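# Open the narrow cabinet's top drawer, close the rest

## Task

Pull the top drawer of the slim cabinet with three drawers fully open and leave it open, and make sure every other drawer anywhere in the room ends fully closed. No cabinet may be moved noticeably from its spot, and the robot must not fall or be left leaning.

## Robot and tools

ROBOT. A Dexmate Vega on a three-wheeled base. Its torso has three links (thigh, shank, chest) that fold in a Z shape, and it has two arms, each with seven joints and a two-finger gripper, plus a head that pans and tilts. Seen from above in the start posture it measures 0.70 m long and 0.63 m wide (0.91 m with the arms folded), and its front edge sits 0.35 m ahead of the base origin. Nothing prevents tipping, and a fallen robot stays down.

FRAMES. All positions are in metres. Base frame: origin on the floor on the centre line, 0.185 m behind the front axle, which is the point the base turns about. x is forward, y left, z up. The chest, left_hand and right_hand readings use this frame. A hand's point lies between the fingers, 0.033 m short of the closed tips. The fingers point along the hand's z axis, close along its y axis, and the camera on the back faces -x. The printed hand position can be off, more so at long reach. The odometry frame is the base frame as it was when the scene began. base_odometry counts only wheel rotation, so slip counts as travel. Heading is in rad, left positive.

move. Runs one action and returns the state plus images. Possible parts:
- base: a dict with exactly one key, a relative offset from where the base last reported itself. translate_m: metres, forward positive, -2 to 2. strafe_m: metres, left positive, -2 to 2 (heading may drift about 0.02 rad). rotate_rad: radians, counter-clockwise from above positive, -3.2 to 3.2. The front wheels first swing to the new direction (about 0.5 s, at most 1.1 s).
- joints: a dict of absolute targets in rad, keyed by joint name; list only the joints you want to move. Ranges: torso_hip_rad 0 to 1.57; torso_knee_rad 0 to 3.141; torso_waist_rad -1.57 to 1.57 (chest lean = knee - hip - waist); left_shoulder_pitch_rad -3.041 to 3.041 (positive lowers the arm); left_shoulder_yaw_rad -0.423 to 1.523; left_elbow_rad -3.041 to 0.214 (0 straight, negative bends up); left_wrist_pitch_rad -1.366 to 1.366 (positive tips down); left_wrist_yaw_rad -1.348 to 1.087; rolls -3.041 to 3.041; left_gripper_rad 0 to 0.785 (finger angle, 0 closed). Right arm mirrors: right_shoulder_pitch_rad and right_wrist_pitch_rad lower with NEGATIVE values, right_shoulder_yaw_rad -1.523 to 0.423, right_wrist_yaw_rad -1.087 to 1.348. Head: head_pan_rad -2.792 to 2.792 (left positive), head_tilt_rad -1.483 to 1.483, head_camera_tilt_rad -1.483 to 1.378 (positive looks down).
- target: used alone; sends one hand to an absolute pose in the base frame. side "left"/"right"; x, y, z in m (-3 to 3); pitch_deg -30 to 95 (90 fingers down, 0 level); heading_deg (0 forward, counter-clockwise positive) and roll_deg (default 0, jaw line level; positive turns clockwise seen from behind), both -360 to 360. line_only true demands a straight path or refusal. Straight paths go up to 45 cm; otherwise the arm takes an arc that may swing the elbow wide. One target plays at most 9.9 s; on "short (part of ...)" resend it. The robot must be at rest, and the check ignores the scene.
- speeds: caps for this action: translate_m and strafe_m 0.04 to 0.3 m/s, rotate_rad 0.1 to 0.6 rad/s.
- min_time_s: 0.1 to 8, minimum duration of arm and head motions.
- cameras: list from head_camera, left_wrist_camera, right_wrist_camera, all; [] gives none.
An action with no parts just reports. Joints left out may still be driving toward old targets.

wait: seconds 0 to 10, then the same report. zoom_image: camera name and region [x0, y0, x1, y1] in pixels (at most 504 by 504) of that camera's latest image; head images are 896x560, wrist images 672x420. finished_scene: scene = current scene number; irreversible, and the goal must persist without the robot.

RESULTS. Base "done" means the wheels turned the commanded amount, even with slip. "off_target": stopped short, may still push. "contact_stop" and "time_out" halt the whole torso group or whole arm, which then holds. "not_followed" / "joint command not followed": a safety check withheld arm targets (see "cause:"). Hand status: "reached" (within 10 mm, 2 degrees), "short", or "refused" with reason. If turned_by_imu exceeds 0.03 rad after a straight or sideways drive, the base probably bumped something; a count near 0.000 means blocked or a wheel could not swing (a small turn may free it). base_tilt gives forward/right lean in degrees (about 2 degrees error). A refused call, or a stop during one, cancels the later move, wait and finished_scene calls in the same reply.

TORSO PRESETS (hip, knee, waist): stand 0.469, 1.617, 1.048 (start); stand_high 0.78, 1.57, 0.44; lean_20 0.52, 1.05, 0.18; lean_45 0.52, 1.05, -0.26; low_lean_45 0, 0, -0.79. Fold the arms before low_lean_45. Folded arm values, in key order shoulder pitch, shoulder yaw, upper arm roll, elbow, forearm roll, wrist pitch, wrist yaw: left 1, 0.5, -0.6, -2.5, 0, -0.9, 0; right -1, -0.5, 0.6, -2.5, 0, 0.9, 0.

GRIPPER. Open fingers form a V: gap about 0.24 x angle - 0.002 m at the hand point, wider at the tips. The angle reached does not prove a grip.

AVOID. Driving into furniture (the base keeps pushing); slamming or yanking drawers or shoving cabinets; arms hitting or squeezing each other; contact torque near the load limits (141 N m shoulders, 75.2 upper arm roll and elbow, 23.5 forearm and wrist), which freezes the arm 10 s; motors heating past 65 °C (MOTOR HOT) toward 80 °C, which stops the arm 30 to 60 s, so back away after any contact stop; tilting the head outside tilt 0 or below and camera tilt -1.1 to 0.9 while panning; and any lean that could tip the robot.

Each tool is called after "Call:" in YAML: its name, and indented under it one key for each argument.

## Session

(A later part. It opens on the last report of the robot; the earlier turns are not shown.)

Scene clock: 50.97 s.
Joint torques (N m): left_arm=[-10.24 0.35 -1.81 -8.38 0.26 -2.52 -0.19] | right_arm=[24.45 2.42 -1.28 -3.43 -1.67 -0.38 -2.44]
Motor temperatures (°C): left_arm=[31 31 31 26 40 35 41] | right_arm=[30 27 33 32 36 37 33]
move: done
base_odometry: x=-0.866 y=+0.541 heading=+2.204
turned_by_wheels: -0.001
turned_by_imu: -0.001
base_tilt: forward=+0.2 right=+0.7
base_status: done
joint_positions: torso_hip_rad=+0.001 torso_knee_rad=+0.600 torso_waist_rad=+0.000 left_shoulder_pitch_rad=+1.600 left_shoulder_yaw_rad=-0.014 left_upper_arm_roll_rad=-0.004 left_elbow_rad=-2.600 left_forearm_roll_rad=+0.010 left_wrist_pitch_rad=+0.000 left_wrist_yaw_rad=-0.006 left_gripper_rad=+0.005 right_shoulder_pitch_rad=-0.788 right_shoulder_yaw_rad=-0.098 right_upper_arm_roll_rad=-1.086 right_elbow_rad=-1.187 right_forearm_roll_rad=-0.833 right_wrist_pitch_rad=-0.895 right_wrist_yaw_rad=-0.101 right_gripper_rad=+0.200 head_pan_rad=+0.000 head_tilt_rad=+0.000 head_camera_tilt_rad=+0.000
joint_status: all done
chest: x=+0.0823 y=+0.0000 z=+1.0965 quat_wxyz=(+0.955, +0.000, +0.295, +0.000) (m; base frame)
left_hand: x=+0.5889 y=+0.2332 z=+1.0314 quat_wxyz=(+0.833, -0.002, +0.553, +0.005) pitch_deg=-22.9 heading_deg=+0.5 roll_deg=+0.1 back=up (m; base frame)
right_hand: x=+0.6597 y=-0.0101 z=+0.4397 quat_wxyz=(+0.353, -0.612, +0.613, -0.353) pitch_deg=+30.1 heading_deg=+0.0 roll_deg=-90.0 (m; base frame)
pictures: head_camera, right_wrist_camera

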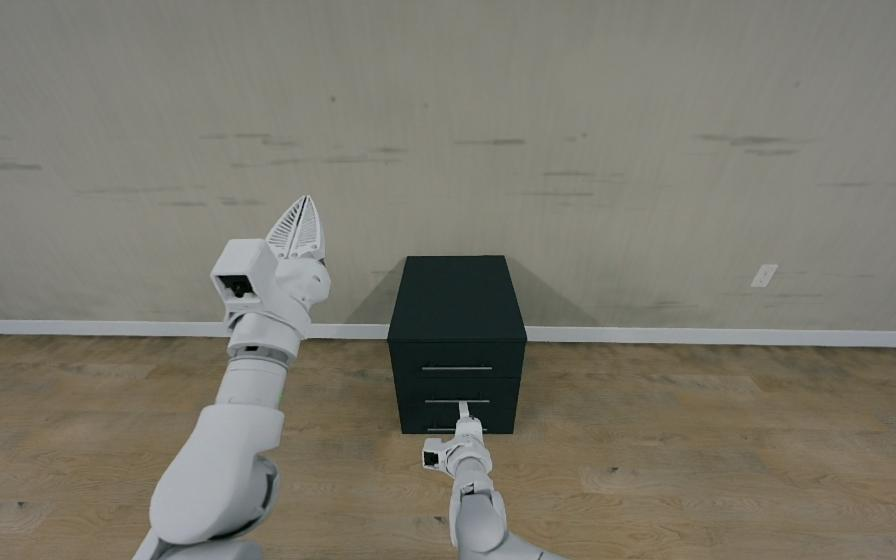

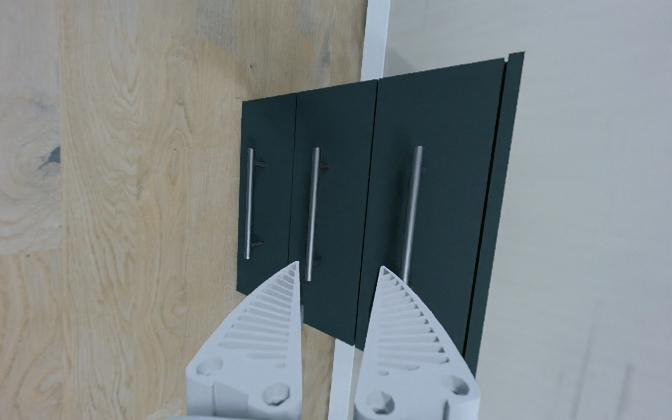

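Call:
move:
  target: {"side": "right", "x": 0.74, "y": -0.02, "z": 0.46, "pitch_deg": 30, "heading_deg": 0, "roll_deg": -90}
  cameras: ["head_camera", "right_wrist_camera"]

Scene clock: 55.00 s.
Joint torques (N m): left_arm=[-7.62 -0.43 -0.85 -7.26 0.15 -2.58 -0.08] | right_arm=[28.98 6.13 6.78 -4.42 -1.12 -0.22 -1.67]
Motor temperatures (°C): left_arm=[31 31 31 26 40 35 41] | right_arm=[30 27 33 32 36 37 33]
move: done
base_odometry: x=-0.866 y=+0.541 heading=+2.204
turned_by_wheels: +0.000
turned_by_imu: +0.000
base_tilt: forward=+0.1 right=+0.7
base_status: not commanded
joint_positions: torso_hip_rad=+0.001 torso_knee_rad=+0.600 torso_waist_rad=+0.000 left_shoulder_pitch_rad=+1.600 left_shoulder_yaw_rad=-0.014 left_upper_arm_roll_rad=-0.004 left_elbow_rad=-2.600 left_forearm_roll_rad=+0.010 left_wrist_pitch_rad=+0.000 left_wrist_yaw_rad=-0.006 left_gripper_rad=+0.005 right_shoulder_pitch_rad=-0.618 right_shoulder_yaw_rad=-0.045 right_upper_arm_roll_rad=-1.048 right_elbow_rad=-1.001 right_forearm_roll_rad=-0.780 right_wrist_pitch_rad=-0.783 right_wrist_yaw_rad=-0.058 right_gripper_rad=+0.200 head_pan_rad=+0.000 head_tilt_rad=+0.000 head_camera_tilt_rad=+0.000
joint_status: not commanded
chest: x=+0.0823 y=+0.0000 z=+1.0965 quat_wxyz=(+0.955, +0.000, +0.295, +0.000) (m; base frame)
left_hand: x=+0.5889 y=+0.2332 z=+1.0314 quat_wxyz=(+0.833, -0.002, +0.553, +0.005) pitch_deg=-22.9 heading_deg=+0.5 roll_deg=+0.1 back=up (m; base frame)
right_hand: x=+0.7382 y=-0.0198 z=+0.4592 quat_wxyz=(+0.353, -0.613, +0.612, -0.353) pitch_deg=+30.0 heading_deg=+0.0 roll_deg=+90.0 (m; base frame)
right_hand_status: reached (straight line, planned for 1.0 s): 2 mm and 0.0 deg off.
pictures: head_camera, right_wrist_camera

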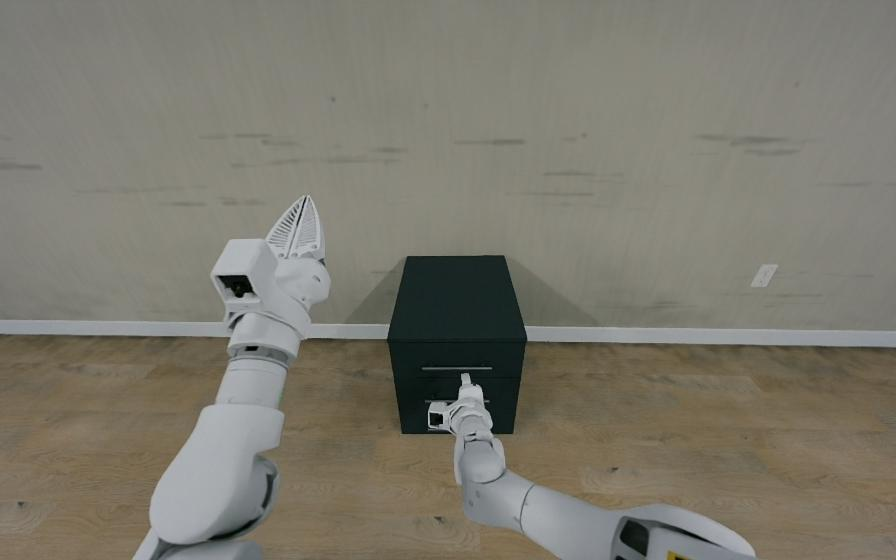

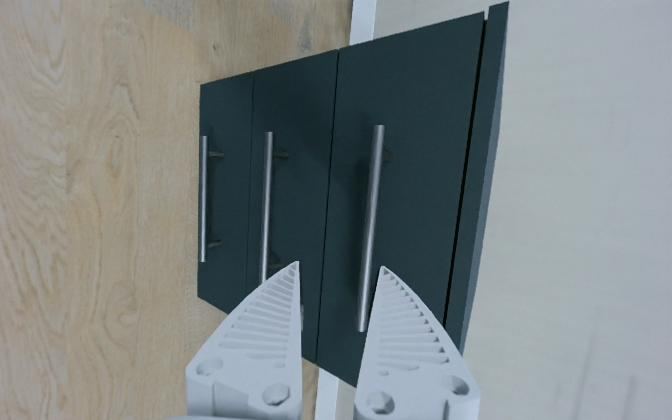

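Call:
move:
  target: {"side": "right", "x": 0.76, "y": -0.02, "z": 0.49, "pitch_deg": 30, "heading_deg": 0, "roll_deg": -86}
  cameras: ["head_camera", "right_wrist_camera"]

Scene clock: 57.80 s.
Joint torques (N m): left_arm=[-10.45 -0.68 -0.63 -8.28 0.23 -2.75 -0.04] | right_arm=[31.19 2.73 7.75 -6.93 -1.17 -0.22 -1.57]
Motor temperatures (°C): left_arm=[31 31 31 26 40 36 41] | right_arm=[30 27 33 32 36 37 33]
move: done
base_odometry: x=-0.866 y=+0.541 heading=+2.204
turned_by_wheels: +0.000
turned_by_imu: +0.000
base_tilt: forward=+0.0 right=+0.7
base_status: not commanded
joint_positions: torso_hip_rad=+0.001 torso_knee_rad=+0.600 torso_waist_rad=+0.000 left_shoulder_pitch_rad=+1.600 left_shoulder_yaw_rad=-0.014 left_upper_arm_roll_rad=-0.004 left_elbow_rad=-2.600 left_forearm_roll_rad=+0.010 left_wrist_pitch_rad=+0.000 left_wrist_yaw_rad=-0.006 left_gripper_rad=+0.005 right_shoulder_pitch_rad=-0.596 right_shoulder_yaw_rad=-0.066 right_upper_arm_roll_rad=-1.016 right_elbow_rad=-1.092 right_forearm_roll_rad=-0.768 right_wrist_pitch_rad=-0.810 right_wrist_yaw_rad=+0.002 right_gripper_rad=+0.200 head_pan_rad=+0.000 head_tilt_rad=+0.000 head_camera_tilt_rad=+0.000
joint_status: not commanded
chest: x=+0.0823 y=+0.0000 z=+1.0965 quat_wxyz=(+0.955, +0.000, +0.295, +0.000) (m; base frame)
left_hand: x=+0.5889 y=+0.2332 z=+1.0314 quat_wxyz=(+0.833, -0.002, +0.553, +0.005) pitch_deg=-22.9 heading_deg=+0.5 roll_deg=+0.1 back=up (m; base frame)
right_hand: x=+0.7587 y=-0.0199 z=+0.4883 quat_wxyz=(+0.365, -0.592, +0.633, -0.341) pitch_deg=+30.0 heading_deg=+0.0 roll_deg=-86.2 (m; base frame)
right_hand_status: reached (straight line, planned for 0.6 s): 2 mm and 0.2 deg off.
pictures: head_camera, right_wrist_camera

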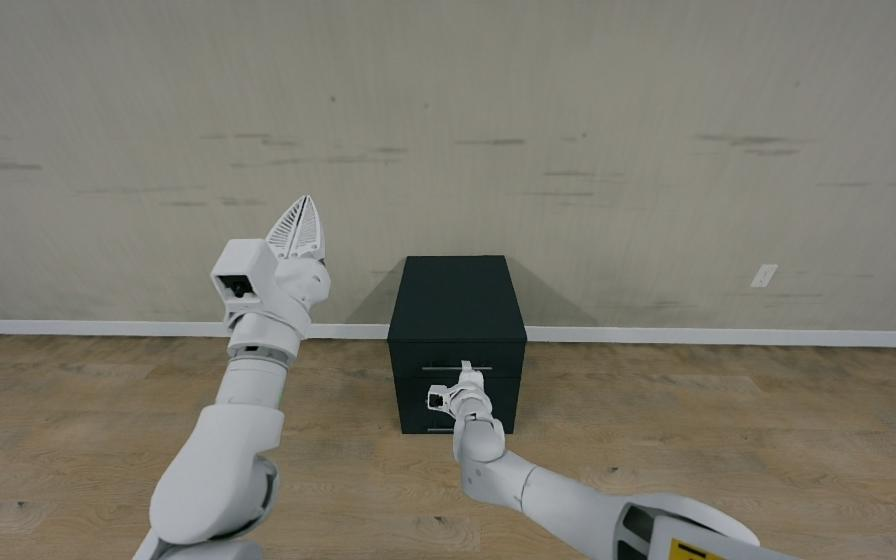

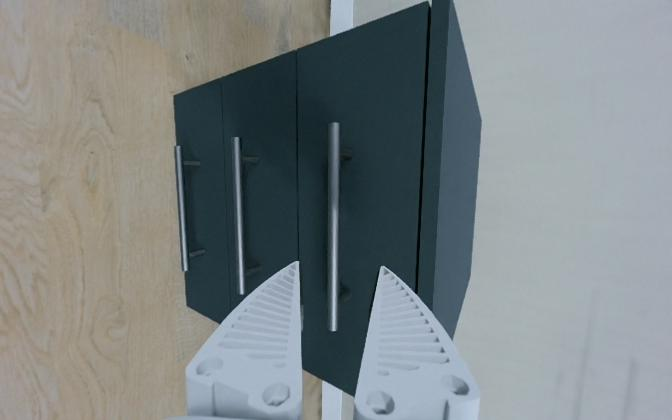

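Call:
move:
  target: {"side": "right", "x": 0.81, "y": -0.02, "z": 0.456, "pitch_deg": 30, "heading_deg": 0, "roll_deg": -86, "line_only": true}
  cameras: ["head_camera", "right_wrist_camera"]

Scene clock: 58.40 s.
Joint torques (N m): left_arm=[-8.41 1.32 -0.73 -8.02 0 -2.28 -0.16] | right_arm=[30.7 2.41 7.61 -7.56 -1.19 0.2 -1.81]
Motor temperatures (°C): left_arm=[31 31 31 26 40 36 41] | right_arm=[30 27 33 32 36 37 33]
move: refused
base_odometry: x=-0.866 y=+0.541 heading=+2.204
turned_by_wheels: +0.000
turned_by_imu: +0.000
base_tilt: forward=+0.1 right=+0.8
base_status: not commanded
joint_positions: torso_hip_rad=+0.001 torso_knee_rad=+0.600 torso_waist_rad=+0.000 left_shoulder_pitch_rad=+1.600 left_shoulder_yaw_rad=-0.014 left_upper_arm_roll_rad=-0.004 left_elbow_rad=-2.600 left_forearm_roll_rad=+0.010 left_wrist_pitch_rad=+0.000 left_wrist_yaw_rad=-0.006 left_gripper_rad=+0.005 right_shoulder_pitch_rad=-0.595 right_shoulder_yaw_rad=-0.067 right_upper_arm_roll_rad=-1.015 right_elbow_rad=-1.095 right_forearm_roll_rad=-0.767 right_wrist_pitch_rad=-0.810 right_wrist_yaw_rad=+0.004 right_gripper_rad=+0.200 head_pan_rad=+0.000 head_tilt_rad=+0.000 head_camera_tilt_rad=+0.000
joint_status: not commanded
chest: x=+0.0823 y=+0.0000 z=+1.0965 quat_wxyz=(+0.955, +0.000, +0.295, +0.000) (m; base frame)
left_hand: x=+0.5889 y=+0.2332 z=+1.0314 quat_wxyz=(+0.833, -0.002, +0.553, +0.005) pitch_deg=-22.9 heading_deg=+0.5 roll_deg=+0.1 back=up (m; base frame)
right_hand: x=+0.7594 y=-0.0199 z=+0.4893 quat_wxyz=(+0.365, -0.591, +0.633, -0.341) pitch_deg=+30.0 heading_deg=+0.0 roll_deg=-86.0 (m; base frame)
right_hand_status: refused: no posture of the arm gets there (out of reach): the closest leaves the hand 1.1 cm and 0 deg from the pose. Nothing moved.
pictures: head_camera, right_wrist_camera

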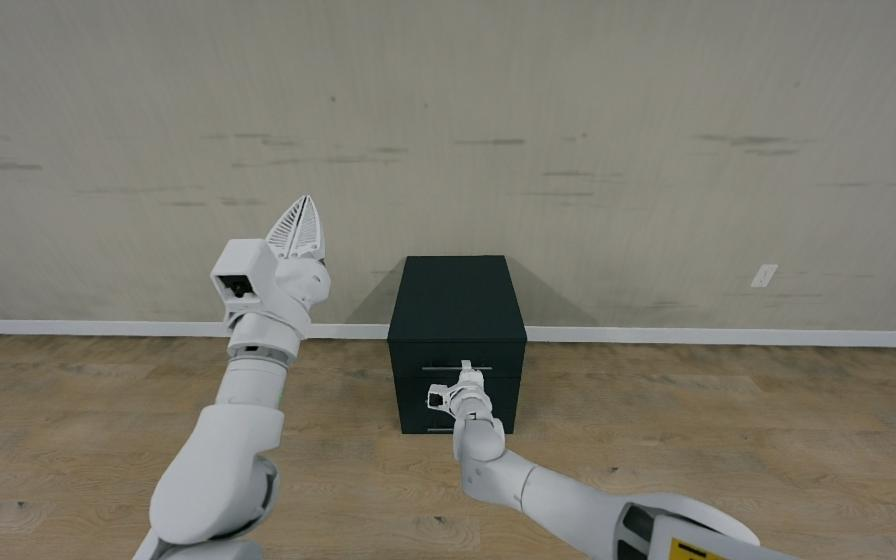

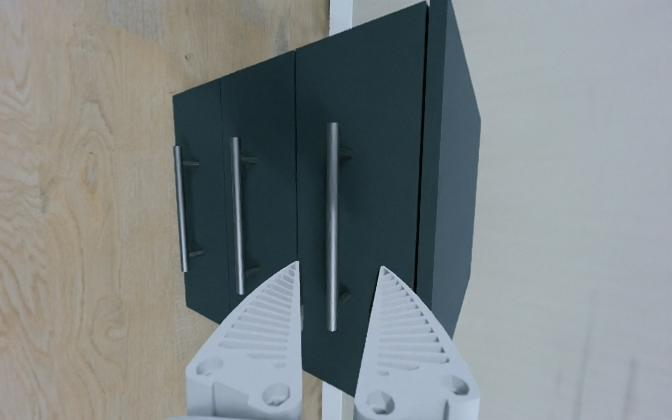

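Call:
move:
  target: {"side": "right", "x": 0.66, "y": -0.02, "z": 0.49, "pitch_deg": 30, "heading_deg": 0, "roll_deg": -86, "line_only": true}
  cameras: []

Call:
move:
  base: {"translate_m": 0.1}
  cameras: ["right_wrist_camera"]

Scene clock: 61.50 s.
Joint torques (N m): left_arm=[-8.51 -1.25 -0.86 -7.85 -0.01 -3.15 0.05] | right_arm=[3.43 0.9 -0.47 -7 -1.91 -0.24 -1.73]
Motor temperatures (°C): left_arm=[31 31 31 26 40 36 41] | right_arm=[30 27 33 32 36 37 33]
move: done
base_odometry: x=-0.866 y=+0.541 heading=+2.204
turned_by_wheels: +0.000
turned_by_imu: +0.000
base_tilt: forward=+0.1 right=+0.7
base_status: not commanded
joint_positions: torso_hip_rad=+0.001 torso_knee_rad=+0.600 torso_waist_rad=+0.000 left_shoulder_pitch_rad=+1.600 left_shoulder_yaw_rad=-0.014 left_upper_arm_roll_rad=-0.004 left_elbow_rad=-2.600 left_forearm_roll_rad=+0.010 left_wrist_pitch_rad=+0.000 left_wrist_yaw_rad=-0.006 left_gripper_rad=+0.005 right_shoulder_pitch_rad=-0.810 right_shoulder_yaw_rad=-0.212 right_upper_arm_roll_rad=-1.086 right_elbow_rad=-1.483 right_forearm_roll_rad=-0.880 right_wrist_pitch_rad=-1.011 right_wrist_yaw_rad=+0.045 right_gripper_rad=+0.200 head_pan_rad=+0.000 head_tilt_rad=+0.000 head_camera_tilt_rad=+0.000
joint_status: not commanded
chest: x=+0.0823 y=+0.0000 z=+1.0965 quat_wxyz=(+0.955, +0.000, +0.295, +0.000) (m; base frame)
left_hand: x=+0.5889 y=+0.2332 z=+1.0314 quat_wxyz=(+0.833, -0.002, +0.553, +0.005) pitch_deg=-22.9 heading_deg=+0.5 roll_deg=+0.1 back=up (m; base frame)
right_hand: x=+0.6613 y=-0.0201 z=+0.4900 quat_wxyz=(+0.366, -0.591, +0.633, -0.341) pitch_deg=+30.0 heading_deg=+0.0 roll_deg=-86.0 (m; base frame)
right_hand_status: reached (straight line, planned for 1.6 s): 1 mm and 0.0 deg off.
pictures: none
No camera images: "cameras" was empty.

Scene clock: 63.13 s.
Joint torques (N m): left_arm=[-9.44 -0.3 -0.24 -7.99 0.03 -2.33 -0.05] | right_arm=[2.99 0.38 -0.09 -7.29 -1.93 -0.33 -1.69]
Motor temperatures (°C): left_arm=[31 31 31 27 40 36 41] | right_arm=[30 27 33 32 36 37 33]
move: done
base_odometry: x=-0.925 y=+0.621 heading=+2.204
turned_by_wheels: -0.001
turned_by_imu: -0.001
base_tilt: forward=+0.0 right=+0.8
base_status: done
joint_positions: torso_hip_rad=+0.001 torso_knee_rad=+0.600 torso_waist_rad=+0.000 left_shoulder_pitch_rad=+1.600 left_shoulder_yaw_rad=-0.014 left_upper_arm_roll_rad=-0.004 left_elbow_rad=-2.600 left_forearm_roll_rad=+0.010 left_wrist_pitch_rad=+0.000 left_wrist_yaw_rad=-0.006 left_gripper_rad=+0.005 right_shoulder_pitch_rad=-0.812 right_shoulder_yaw_rad=-0.213 right_upper_arm_roll_rad=-1.087 right_elbow_rad=-1.487 right_forearm_roll_rad=-0.882 right_wrist_pitch_rad=-1.013 right_wrist_yaw_rad=+0.046 right_gripper_rad=+0.200 head_pan_rad=+0.000 head_tilt_rad=+0.000 head_camera_tilt_rad=+0.000
joint_status: not commanded
chest: x=+0.0824 y=+0.0000 z=+1.0965 quat_wxyz=(+0.955, +0.000, +0.295, +0.000) (m; base frame)
left_hand: x=+0.5889 y=+0.2332 z=+1.0314 quat_wxyz=(+0.833, -0.002, +0.553, +0.005) pitch_deg=-22.9 heading_deg=+0.5 roll_deg=+0.1 back=up (m; base frame)
right_hand: x=+0.6602 y=-0.0201 z=+0.4900 quat_wxyz=(+0.366, -0.591, +0.633, -0.341) pitch_deg=+30.0 heading_deg=+0.0 roll_deg=-86.0 (m; base frame)
pictures: right_wrist_camera

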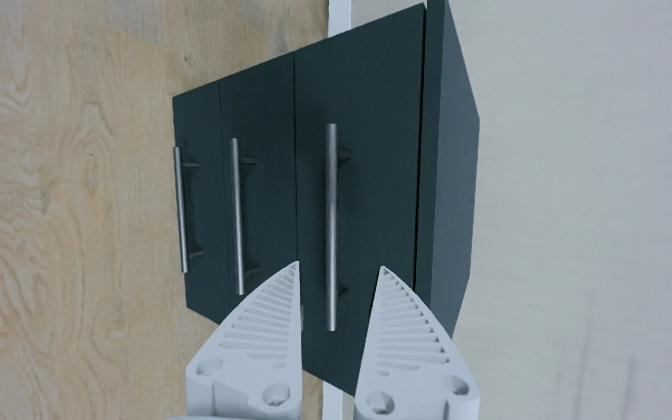

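Call:
move:
  target: {"side": "right", "x": 0.71, "y": -0.02, "z": 0.456, "pitch_deg": 30, "heading_deg": 0, "roll_deg": -86, "line_only": true}
  cameras: ["head_camera", "right_wrist_camera"]

Scene clock: 66.00 s.
Joint torques (N m): left_arm=[-8.83 -1.25 -0.96 -8.61 0.26 -2.13 -0.07] | right_arm=[27.75 5.06 6.62 -3.65 -1 0.6 -2.41]
Motor temperatures (°C): left_arm=[31 31 31 27 40 36 41] | right_arm=[30 27 33 32 36 37 33]
move: done
base_odometry: x=-0.925 y=+0.621 heading=+2.204
turned_by_wheels: +0.000
turned_by_imu: +0.000
base_tilt: forward=+0.0 right=+0.8
base_status: not commanded
joint_positions: torso_hip_rad=+0.001 torso_knee_rad=+0.600 torso_waist_rad=+0.000 left_shoulder_pitch_rad=+1.600 left_shoulder_yaw_rad=-0.014 left_upper_arm_roll_rad=-0.004 left_elbow_rad=-2.600 left_forearm_roll_rad=+0.010 left_wrist_pitch_rad=+0.000 left_wrist_yaw_rad=-0.006 left_gripper_rad=+0.005 right_shoulder_pitch_rad=-0.709 right_shoulder_yaw_rad=-0.083 right_upper_arm_roll_rad=-1.021 right_elbow_rad=-1.135 right_forearm_roll_rad=-0.774 right_wrist_pitch_rad=-0.823 right_wrist_yaw_rad=-0.085 right_gripper_rad=+0.200 head_pan_rad=+0.000 head_tilt_rad=+0.000 head_camera_tilt_rad=+0.000
joint_status: not commanded
chest: x=+0.0824 y=+0.0000 z=+1.0965 quat_wxyz=(+0.955, +0.000, +0.295, +0.000) (m; base frame)
left_hand: x=+0.5889 y=+0.2332 z=+1.0314 quat_wxyz=(+0.833, -0.002, +0.553, +0.005) pitch_deg=-22.9 heading_deg=+0.5 roll_deg=+0.1 back=up (m; base frame)
right_hand: x=+0.7091 y=-0.0200 z=+0.4560 quat_wxyz=(+0.365, -0.591, +0.633, -0.341) pitch_deg=+30.0 heading_deg=+0.0 roll_deg=-86.0 (m; base frame)
right_hand_status: reached (straight line, planned for 1.4 s): 1 mm and 0.0 deg off.
pictures: head_camera, right_wrist_camera

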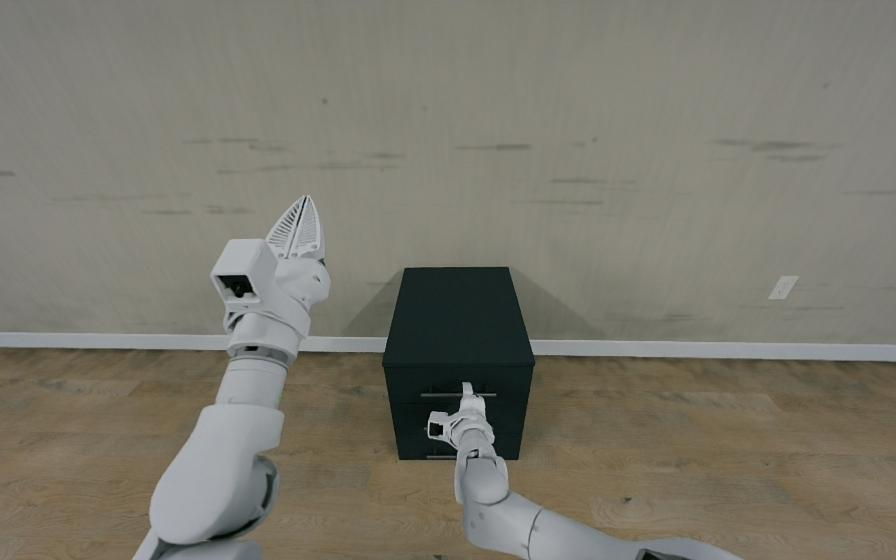

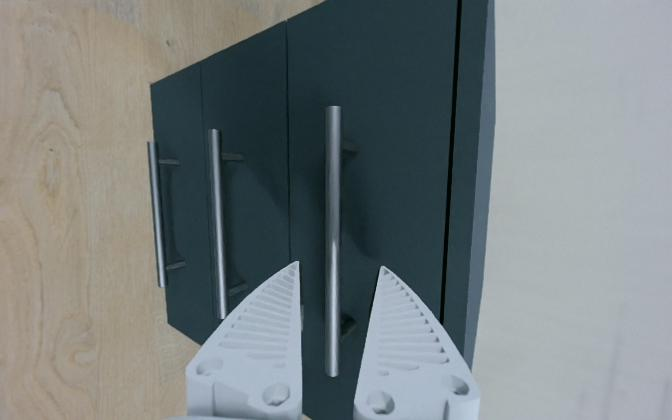

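Call:
move:
  joints: {"right_gripper_rad": 0.15}
  cameras: []

Call:
move:
  target: {"side": "right", "x": 0.738, "y": -0.02, "z": 0.431, "pitch_deg": 30, "heading_deg": 0, "roll_deg": -86, "line_only": true}
  cameras: ["head_camera", "right_wrist_camera"]

Scene clock: 67.20 s.
Joint torques (N m): left_arm=[-8.62 -0.1 -1.34 -7.92 0.27 -2.98 0.24] | right_arm=[27.94 5.48 7.07 -3.69 -1.2 0.81 -2.35]
Motor temperatures (°C): left_arm=[31 31 31 27 40 36 41] | right_arm=[30 27 33 32 36 37 33]
move: done
base_odometry: x=-0.925 y=+0.621 heading=+2.204
turned_by_wheels: +0.000
turned_by_imu: +0.000
base_tilt: forward=+0.1 right=+0.7
base_status: not commanded
joint_positions: torso_hip_rad=+0.001 torso_knee_rad=+0.600 torso_waist_rad=+0.000 left_shoulder_pitch_rad=+1.600 left_shoulder_yaw_rad=-0.014 left_upper_arm_roll_rad=-0.004 left_elbow_rad=-2.600 left_forearm_roll_rad=+0.010 left_wrist_pitch_rad=+0.000 left_wrist_yaw_rad=-0.006 left_gripper_rad=+0.005 right_shoulder_pitch_rad=-0.707 right_shoulder_yaw_rad=-0.081 right_upper_arm_roll_rad=-1.020 right_elbow_rad=-1.131 right_forearm_roll_rad=-0.773 right_wrist_pitch_rad=-0.821 right_wrist_yaw_rad=-0.086 right_gripper_rad=+0.150 head_pan_rad=+0.000 head_tilt_rad=+0.000 head_camera_tilt_rad=+0.000
joint_status: all done
chest: x=+0.0824 y=+0.0000 z=+1.0965 quat_wxyz=(+0.955, +0.000, +0.295, +0.000) (m; base frame)
left_hand: x=+0.5889 y=+0.2332 z=+1.0314 quat_wxyz=(+0.833, -0.002, +0.553, +0.005) pitch_deg=-22.9 heading_deg=+0.5 roll_deg=+0.1 back=up (m; base frame)
right_hand: x=+0.7095 y=-0.0200 z=+0.4556 quat_wxyz=(+0.365, -0.591, +0.633, -0.341) pitch_deg=+30.0 heading_deg=+0.0 roll_deg=-86.0 (m; base frame)
pictures: none
No camera images: "cameras" was empty.

Scene clock: 70.00 s.
Joint torques (N m): left_arm=[-9.45 -1.01 -1.16 -8.04 0.16 -2.43 -0.23] | right_arm=[32.87 3.92 8.47 -1.99 -0.65 0.52 -1.56]
Motor temperatures (°C): left_arm=[31 31 31 27 40 36 41] | right_arm=[30 27 33 32 36 37 33]
move: done
base_odometry: x=-0.925 y=+0.621 heading=+2.204
turned_by_wheels: +0.000
turned_by_imu: +0.000
base_tilt: forward=+0.1 right=+0.8
base_status: not commanded
joint_positions: torso_hip_rad=+0.001 torso_knee_rad=+0.600 torso_waist_rad=+0.000 left_shoulder_pitch_rad=+1.600 left_shoulder_yaw_rad=-0.014 left_upper_arm_roll_rad=-0.004 left_elbow_rad=-2.600 left_forearm_roll_rad=+0.010 left_wrist_pitch_rad=+0.000 left_wrist_yaw_rad=-0.006 left_gripper_rad=+0.005 right_shoulder_pitch_rad=-0.597 right_shoulder_yaw_rad=+0.059 right_upper_arm_roll_rad=-0.981 right_elbow_rad=-0.756 right_forearm_roll_rad=-0.692 right_wrist_pitch_rad=-0.645 right_wrist_yaw_rad=-0.221 right_gripper_rad=+0.150 head_pan_rad=+0.000 head_tilt_rad=+0.000 head_camera_tilt_rad=+0.000
joint_status: not commanded
chest: x=+0.0822 y=+0.0000 z=+1.0966 quat_wxyz=(+0.955, +0.000, +0.295, +0.000) (m; base frame)
left_hand: x=+0.5888 y=+0.2332 z=+1.0315 quat_wxyz=(+0.833, -0.002, +0.553, +0.005) pitch_deg=-22.9 heading_deg=+0.5 roll_deg=+0.1 back=up (m; base frame)
right_hand: x=+0.7374 y=-0.0198 z=+0.4310 quat_wxyz=(+0.366, -0.591, +0.633, -0.341) pitch_deg=+30.0 heading_deg=+0.0 roll_deg=-86.0 (m; base frame)
right_hand_status: reached (straight line, planned for 1.5 s): 1 mm and 0.0 deg off.
pictures: head_camera, right_wrist_camera

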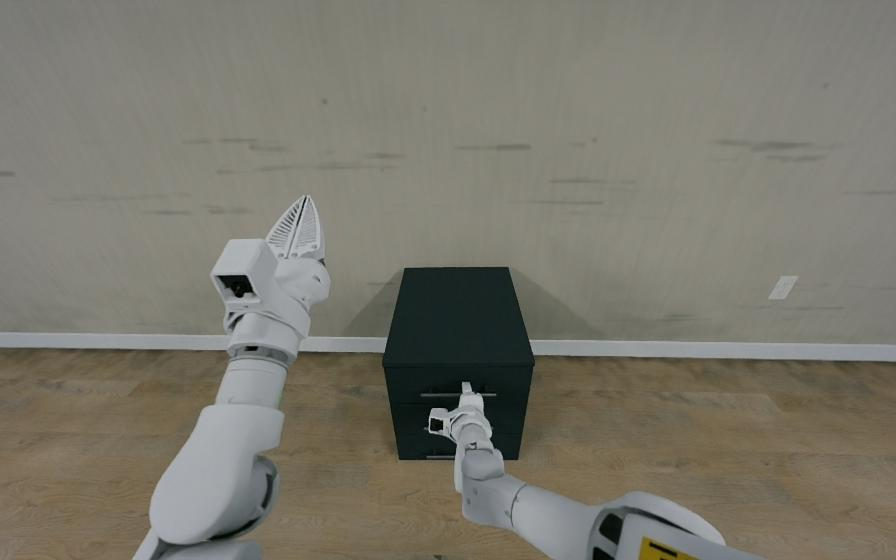

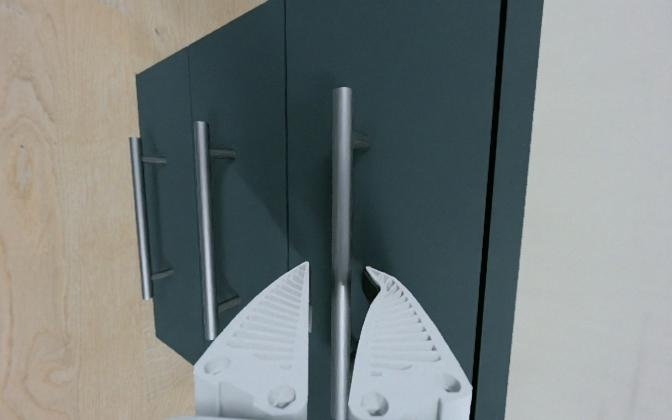

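Call:
move:
  joints: {"right_gripper_rad": 0.0}
  cameras: ["right_wrist_camera"]

Scene clock: 70.90 s.
Joint torques (N m): left_arm=[-9.57 -0.16 -0.6 -7.82 0.22 -1.9 0.13] | right_arm=[23.86 6.36 5.38 -3.07 -0.18 0.22 -1.33]
Motor temperatures (°C): left_arm=[31 31 31 27 40 36 41] | right_arm=[30 27 33 32 36 37 33]
move: done
base_odometry: x=-0.925 y=+0.621 heading=+2.204
turned_by_wheels: +0.000
turned_by_imu: +0.000
base_tilt: forward=+0.1 right=+0.7
base_status: not commanded
joint_positions: torso_hip_rad=+0.001 torso_knee_rad=+0.600 torso_waist_rad=+0.000 left_shoulder_pitch_rad=+1.600 left_shoulder_yaw_rad=-0.014 left_upper_arm_roll_rad=-0.004 left_elbow_rad=-2.600 left_forearm_roll_rad=+0.010 left_wrist_pitch_rad=+0.000 left_wrist_yaw_rad=-0.006 left_gripper_rad=+0.005 right_shoulder_pitch_rad=-0.596 right_shoulder_yaw_rad=+0.060 right_upper_arm_roll_rad=-0.981 right_elbow_rad=-0.753 right_forearm_roll_rad=-0.692 right_wrist_pitch_rad=-0.643 right_wrist_yaw_rad=-0.222 right_gripper_rad=+0.000 head_pan_rad=+0.000 head_tilt_rad=+0.000 head_camera_tilt_rad=+0.000
joint_status: all done
chest: x=+0.0823 y=+0.0000 z=+1.0966 quat_wxyz=(+0.955, +0.000, +0.295, +0.000) (m; base frame)
left_hand: x=+0.5888 y=+0.2332 z=+1.0315 quat_wxyz=(+0.833, -0.002, +0.553, +0.005) pitch_deg=-22.9 heading_deg=+0.5 roll_deg=+0.1 back=up (m; base frame)
right_hand: x=+0.7378 y=-0.0200 z=+0.4310 quat_wxyz=(+0.366, -0.591, +0.633, -0.341) pitch_deg=+30.0 heading_deg=+0.0 roll_deg=-86.0 (m; base frame)
pictures: right_wrist_camera

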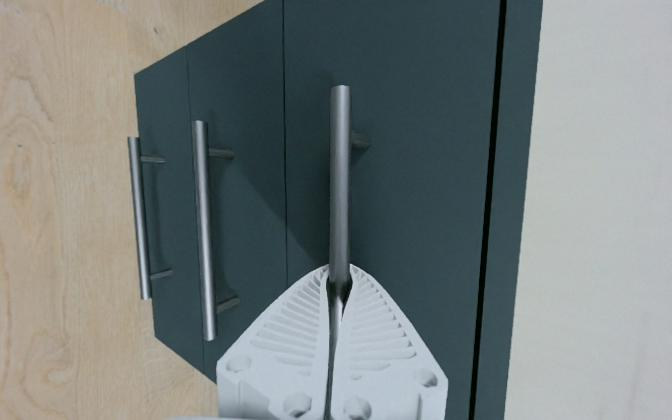

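Call:
move:
  base: {"translate_m": -0.06}
  speeds: {"translate_m": 0.06}
  cameras: ["head_camera", "right_wrist_camera"]

Scene clock: 72.63 s.
Joint torques (N m): left_arm=[-8.5 -1.59 -0.83 -7.77 0.18 -3.21 -0.05] | right_arm=[23.6 4.27 5.26 -2.15 -0.35 -0.72 -1.12]
Motor temperatures (°C): left_arm=[31 31 31 27 40 36 41] | right_arm=[30 27 33 32 36 37 33]
move: done
base_odometry: x=-0.890 y=+0.573 heading=+2.203
turned_by_wheels: +0.000
turned_by_imu: +0.000
base_tilt: forward=+0.1 right=+0.8
base_status: done
joint_positions: torso_hip_rad=+0.001 torso_knee_rad=+0.600 torso_waist_rad=+0.000 left_shoulder_pitch_rad=+1.600 left_shoulder_yaw_rad=-0.014 left_upper_arm_roll_rad=-0.004 left_elbow_rad=-2.600 left_forearm_roll_rad=+0.010 left_wrist_pitch_rad=+0.000 left_wrist_yaw_rad=-0.006 left_gripper_rad=+0.005 right_shoulder_pitch_rad=-0.596 right_shoulder_yaw_rad=+0.060 right_upper_arm_roll_rad=-0.981 right_elbow_rad=-0.753 right_forearm_roll_rad=-0.692 right_wrist_pitch_rad=-0.643 right_wrist_yaw_rad=-0.223 right_gripper_rad=+0.000 head_pan_rad=+0.000 head_tilt_rad=+0.000 head_camera_tilt_rad=+0.000
joint_status: not commanded
chest: x=+0.0823 y=+0.0000 z=+1.0965 quat_wxyz=(+0.955, +0.000, +0.295, +0.000) (m; base frame)
left_hand: x=+0.5888 y=+0.2332 z=+1.0314 quat_wxyz=(+0.833, -0.002, +0.553, +0.005) pitch_deg=-22.9 heading_deg=+0.5 roll_deg=+0.1 back=up (m; base frame)
right_hand: x=+0.7378 y=-0.0198 z=+0.4310 quat_wxyz=(+0.366, -0.591, +0.633, -0.341) pitch_deg=+30.0 heading_deg=+0.0 roll_deg=-86.0 (m; base frame)
pictures: head_camera, right_wrist_camera

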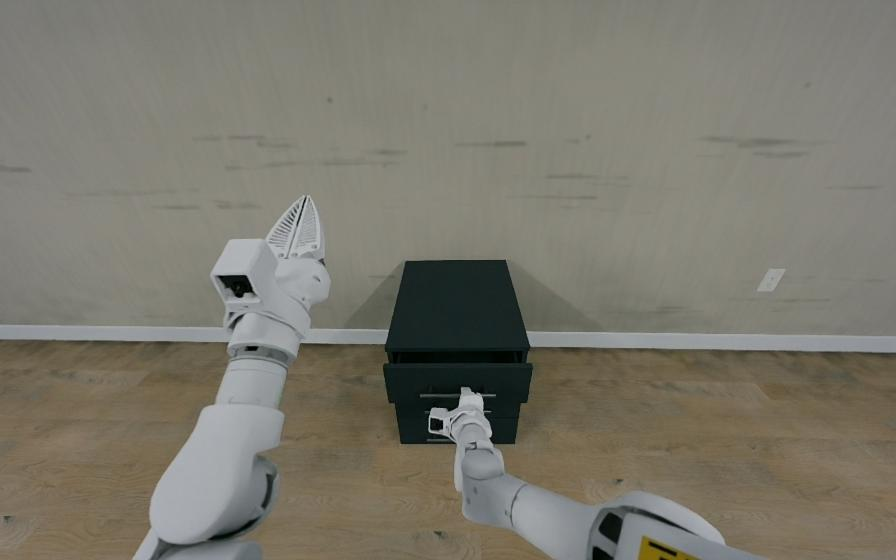

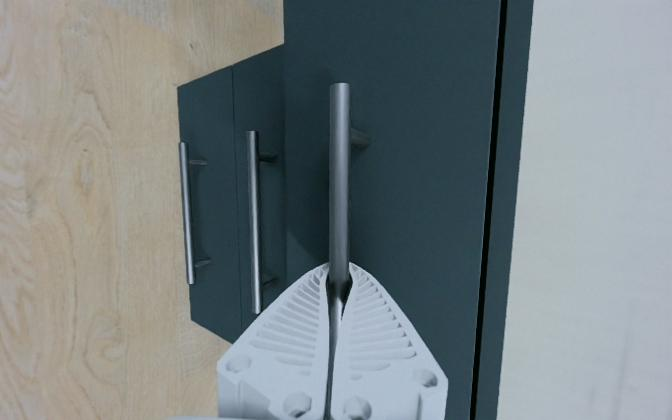

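Call:
move:
  base: {"translate_m": -0.15}
  speeds: {"translate_m": 0.08}
  cameras: ["head_camera", "right_wrist_camera"]

Scene clock: 75.43 s.
Joint torques (N m): left_arm=[-9.52 0.56 -1.18 -7.26 0.06 -2.56 -0.07] | right_arm=[22.93 0.98 5.35 -2.18 -0.53 -2.4 -1.14]
Motor temperatures (°C): left_arm=[31 31 31 27 40 36 41] | right_arm=[30 27 33 32 36 37 33]
move: done
base_odometry: x=-0.801 y=+0.452 heading=+2.204
turned_by_wheels: +0.001
turned_by_imu: +0.002
base_tilt: forward=+0.0 right=+0.7
base_status: done
joint_positions: torso_hip_rad=+0.001 torso_knee_rad=+0.600 torso_waist_rad=+0.000 left_shoulder_pitch_rad=+1.600 left_shoulder_yaw_rad=-0.014 left_upper_arm_roll_rad=-0.004 left_elbow_rad=-2.600 left_forearm_roll_rad=+0.010 left_wrist_pitch_rad=+0.000 left_wrist_yaw_rad=-0.006 left_gripper_rad=+0.005 right_shoulder_pitch_rad=-0.596 right_shoulder_yaw_rad=+0.060 right_upper_arm_roll_rad=-0.981 right_elbow_rad=-0.753 right_forearm_roll_rad=-0.692 right_wrist_pitch_rad=-0.642 right_wrist_yaw_rad=-0.223 right_gripper_rad=+0.000 head_pan_rad=+0.000 head_tilt_rad=+0.000 head_camera_tilt_rad=+0.000
joint_status: not commanded
chest: x=+0.0823 y=+0.0000 z=+1.0965 quat_wxyz=(+0.955, +0.000, +0.295, +0.000) (m; base frame)
left_hand: x=+0.5888 y=+0.2332 z=+1.0314 quat_wxyz=(+0.833, -0.002, +0.553, +0.005) pitch_deg=-22.9 heading_deg=+0.5 roll_deg=+0.1 back=up (m; base frame)
right_hand: x=+0.7379 y=-0.0194 z=+0.4311 quat_wxyz=(+0.366, -0.591, +0.633, -0.341) pitch_deg=+30.0 heading_deg=+0.1 roll_deg=-86.0 (m; base frame)
pictures: head_camera, right_wrist_camera

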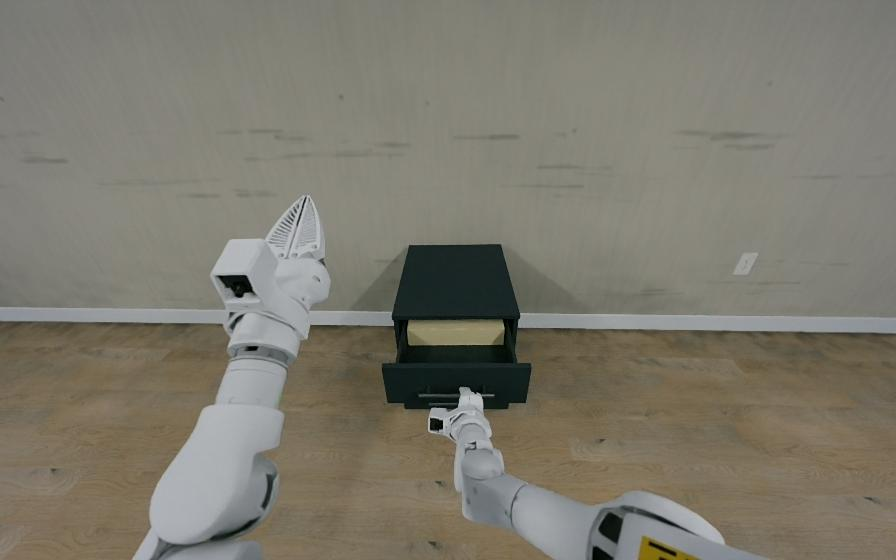

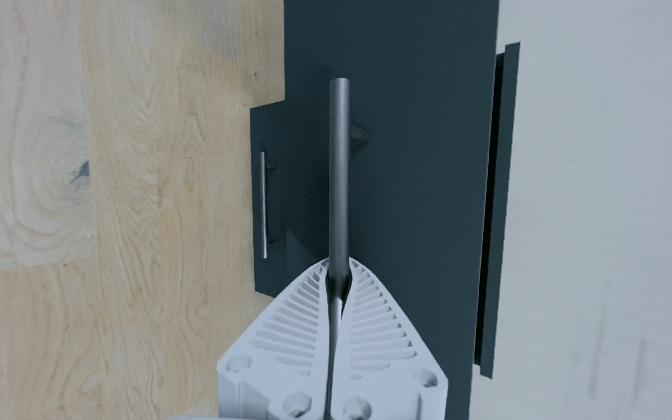

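Call:
move:
  base: {"translate_m": -0.1}
  speeds: {"translate_m": 0.06}
  cameras: ["head_camera", "right_wrist_camera"]

Scene clock: 77.90 s.
Joint torques (N m): left_arm=[-7.48 1.53 -0.6 -7.42 0.06 -2.77 -0.01] | right_arm=[21.9 -0.39 5.12 -0.81 -0.41 -3.17 -1.5]
Motor temperatures (°C): left_arm=[31 31 31 27 40 36 41] | right_arm=[30 27 33 32 36 37 33]
move: done
base_odometry: x=-0.742 y=+0.372 heading=+2.203
turned_by_wheels: -0.001
turned_by_imu: -0.002
base_tilt: forward=+0.0 right=+0.7
base_status: done
joint_positions: torso_hip_rad=+0.001 torso_knee_rad=+0.600 torso_waist_rad=+0.000 left_shoulder_pitch_rad=+1.600 left_shoulder_yaw_rad=-0.014 left_upper_arm_roll_rad=-0.004 left_elbow_rad=-2.600 left_forearm_roll_rad=+0.010 left_wrist_pitch_rad=+0.000 left_wrist_yaw_rad=-0.006 left_gripper_rad=+0.005 right_shoulder_pitch_rad=-0.596 right_shoulder_yaw_rad=+0.060 right_upper_arm_roll_rad=-0.981 right_elbow_rad=-0.753 right_forearm_roll_rad=-0.692 right_wrist_pitch_rad=-0.642 right_wrist_yaw_rad=-0.223 right_gripper_rad=+0.000 head_pan_rad=+0.000 head_tilt_rad=+0.000 head_camera_tilt_rad=+0.000
joint_status: not commanded
chest: x=+0.0823 y=+0.0000 z=+1.0965 quat_wxyz=(+0.955, +0.000, +0.295, +0.000) (m; base frame)
left_hand: x=+0.5889 y=+0.2332 z=+1.0314 quat_wxyz=(+0.833, -0.002, +0.553, +0.005) pitch_deg=-22.9 heading_deg=+0.5 roll_deg=+0.1 back=up (m; base frame)
right_hand: x=+0.7379 y=-0.0193 z=+0.4311 quat_wxyz=(+0.366, -0.591, +0.633, -0.341) pitch_deg=+30.0 heading_deg=+0.1 roll_deg=-85.9 (m; base frame)
pictures: head_camera, right_wrist_camera

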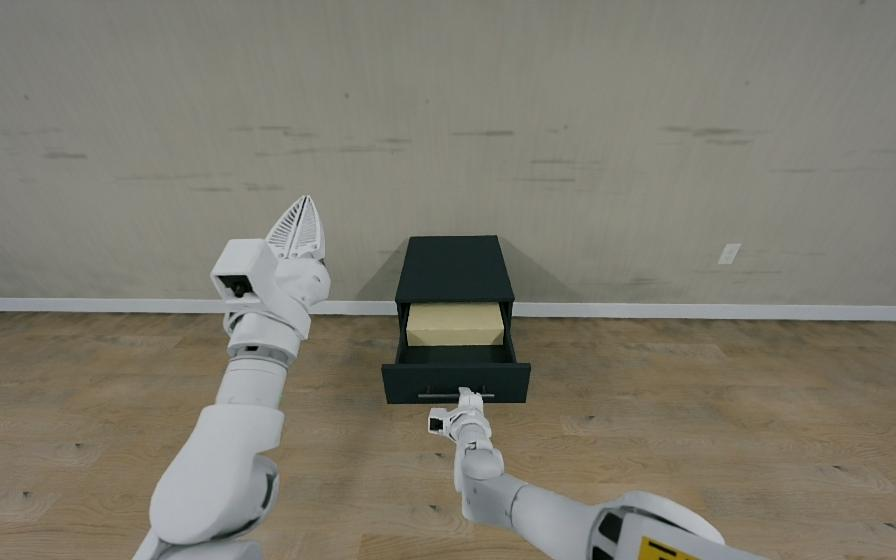

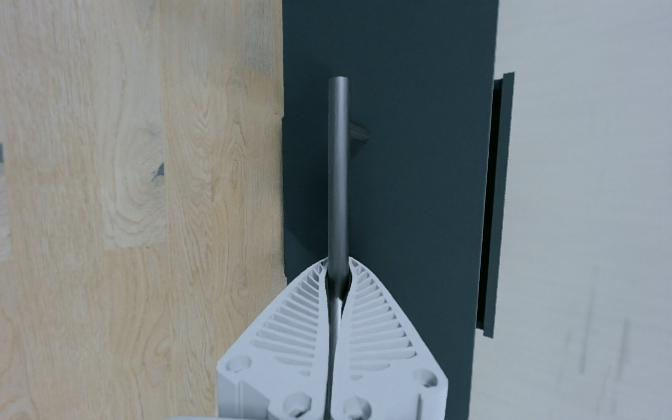

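Call:
move:
  base: {"translate_m": -0.06}
  speeds: {"translate_m": 0.05}
  cameras: ["head_camera", "right_wrist_camera"]

Scene clock: 80.03 s.
Joint torques (N m): left_arm=[-8.89 1.38 -0.94 -8.05 0.38 -2.89 -0.33] | right_arm=[22.36 -0.14 4.85 -0.87 -0.4 -2.62 -1.56]
Motor temperatures (°C): left_arm=[31 31 31 27 40 36 41] | right_arm=[30 27 33 32 36 37 33]
move: done
base_odometry: x=-0.706 y=+0.323 heading=+2.203
turned_by_wheels: -0.001
turned_by_imu: -0.001
base_tilt: forward=+0.0 right=+0.7
base_status: done
joint_positions: torso_hip_rad=+0.001 torso_knee_rad=+0.600 torso_waist_rad=+0.000 left_shoulder_pitch_rad=+1.600 left_shoulder_yaw_rad=-0.014 left_upper_arm_roll_rad=-0.004 left_elbow_rad=-2.600 left_forearm_roll_rad=+0.010 left_wrist_pitch_rad=+0.000 left_wrist_yaw_rad=-0.006 left_gripper_rad=+0.005 right_shoulder_pitch_rad=-0.596 right_shoulder_yaw_rad=+0.060 right_upper_arm_roll_rad=-0.981 right_elbow_rad=-0.753 right_forearm_roll_rad=-0.692 right_wrist_pitch_rad=-0.642 right_wrist_yaw_rad=-0.223 right_gripper_rad=+0.000 head_pan_rad=+0.000 head_tilt_rad=+0.000 head_camera_tilt_rad=+0.000
joint_status: not commanded
chest: x=+0.0823 y=+0.0000 z=+1.0965 quat_wxyz=(+0.955, +0.000, +0.295, +0.000) (m; base frame)
left_hand: x=+0.5889 y=+0.2332 z=+1.0314 quat_wxyz=(+0.833, -0.002, +0.553, +0.005) pitch_deg=-22.9 heading_deg=+0.5 roll_deg=+0.1 back=up (m; base frame)
right_hand: x=+0.7379 y=-0.0193 z=+0.4311 quat_wxyz=(+0.366, -0.591, +0.633, -0.341) pitch_deg=+30.0 heading_deg=+0.1 roll_deg=-86.0 (m; base frame)
pictures: head_camera, right_wrist_camera

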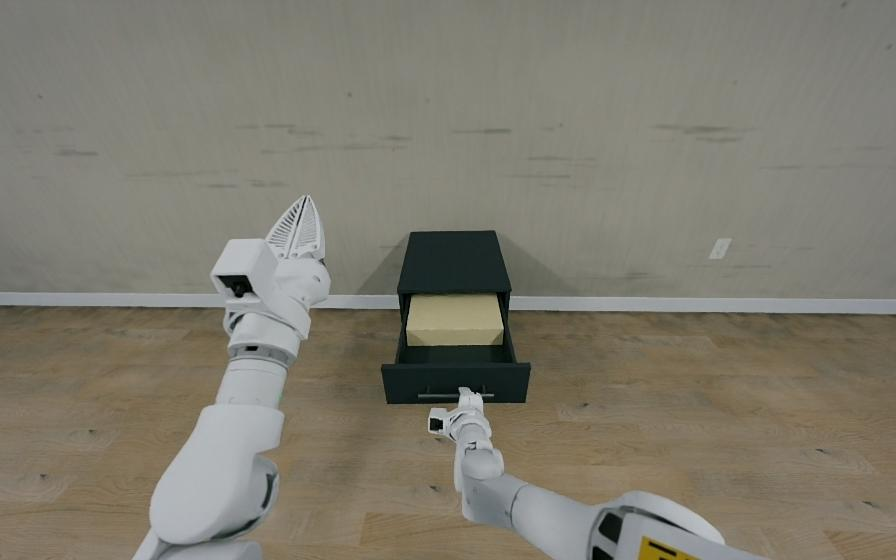

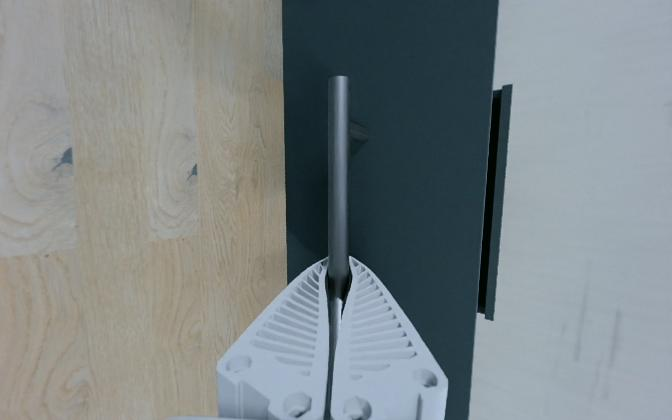

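Call:
move:
  base: {"translate_m": -0.05}
  speeds: {"translate_m": 0.04}
  cameras: ["head_camera", "right_wrist_camera"]

Scene clock: 82.17 s.
Joint torques (N m): left_arm=[-9.87 0.45 -0.66 -8.04 0.22 -2.8 0.09] | right_arm=[11.23 3.06 3.24 -3.26 -0.86 0.02 -1.75]
Motor temperatures (°C): left_arm=[31 31 31 27 40 36 41] | right_arm=[30 27 33 31 36 37 33]
move: done
base_odometry: x=-0.677 y=+0.283 heading=+2.202
turned_by_wheels: -0.001
turned_by_imu: -0.001
base_tilt: forward=+0.1 right=+0.7
base_status: done
joint_positions: torso_hip_rad=+0.001 torso_knee_rad=+0.600 torso_waist_rad=+0.000 left_shoulder_pitch_rad=+1.600 left_shoulder_yaw_rad=-0.014 left_upper_arm_roll_rad=-0.004 left_elbow_rad=-2.600 left_forearm_roll_rad=+0.010 left_wrist_pitch_rad=+0.000 left_wrist_yaw_rad=-0.006 left_gripper_rad=+0.005 right_shoulder_pitch_rad=-0.595 right_shoulder_yaw_rad=+0.060 right_upper_arm_roll_rad=-0.981 right_elbow_rad=-0.752 right_forearm_roll_rad=-0.691 right_wrist_pitch_rad=-0.643 right_wrist_yaw_rad=-0.223 right_gripper_rad=+0.000 head_pan_rad=+0.000 head_tilt_rad=+0.000 head_camera_tilt_rad=+0.000
joint_status: not commanded
chest: x=+0.0823 y=+0.0000 z=+1.0965 quat_wxyz=(+0.955, +0.000, +0.295, +0.000) (m; base frame)
left_hand: x=+0.5889 y=+0.2332 z=+1.0314 quat_wxyz=(+0.833, -0.002, +0.553, +0.005) pitch_deg=-22.9 heading_deg=+0.5 roll_deg=+0.1 back=up (m; base frame)
right_hand: x=+0.7381 y=-0.0199 z=+0.4312 quat_wxyz=(+0.366, -0.591, +0.633, -0.341) pitch_deg=+30.0 heading_deg=+0.0 roll_deg=-86.0 (m; base frame)
pictures: head_camera, right_wrist_camera

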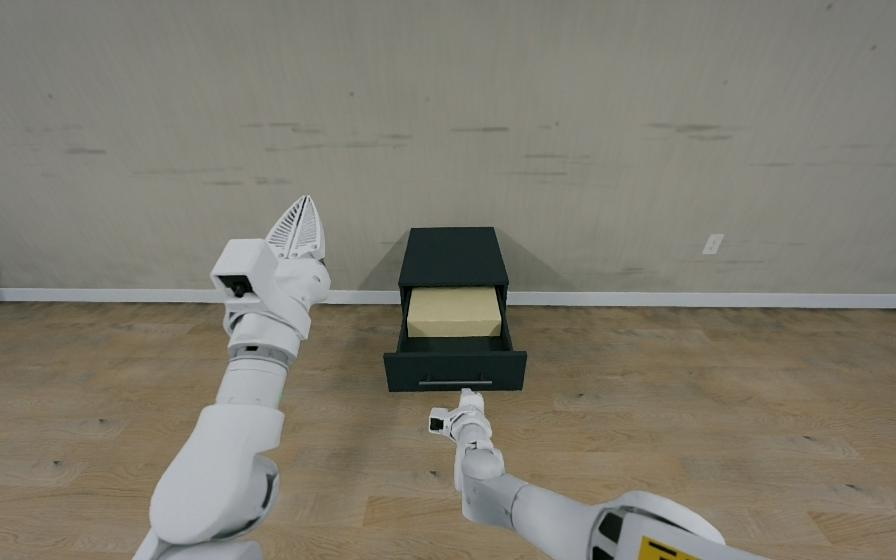

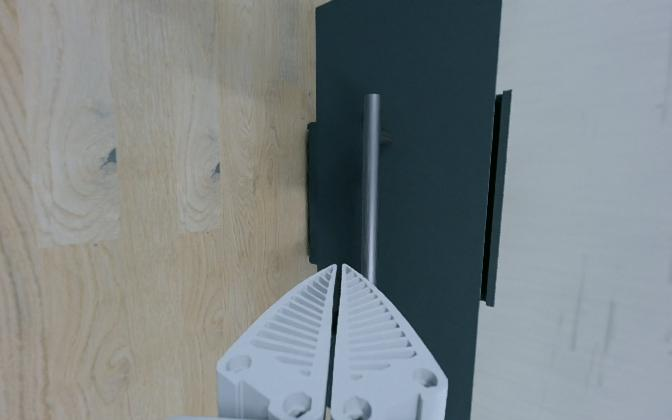

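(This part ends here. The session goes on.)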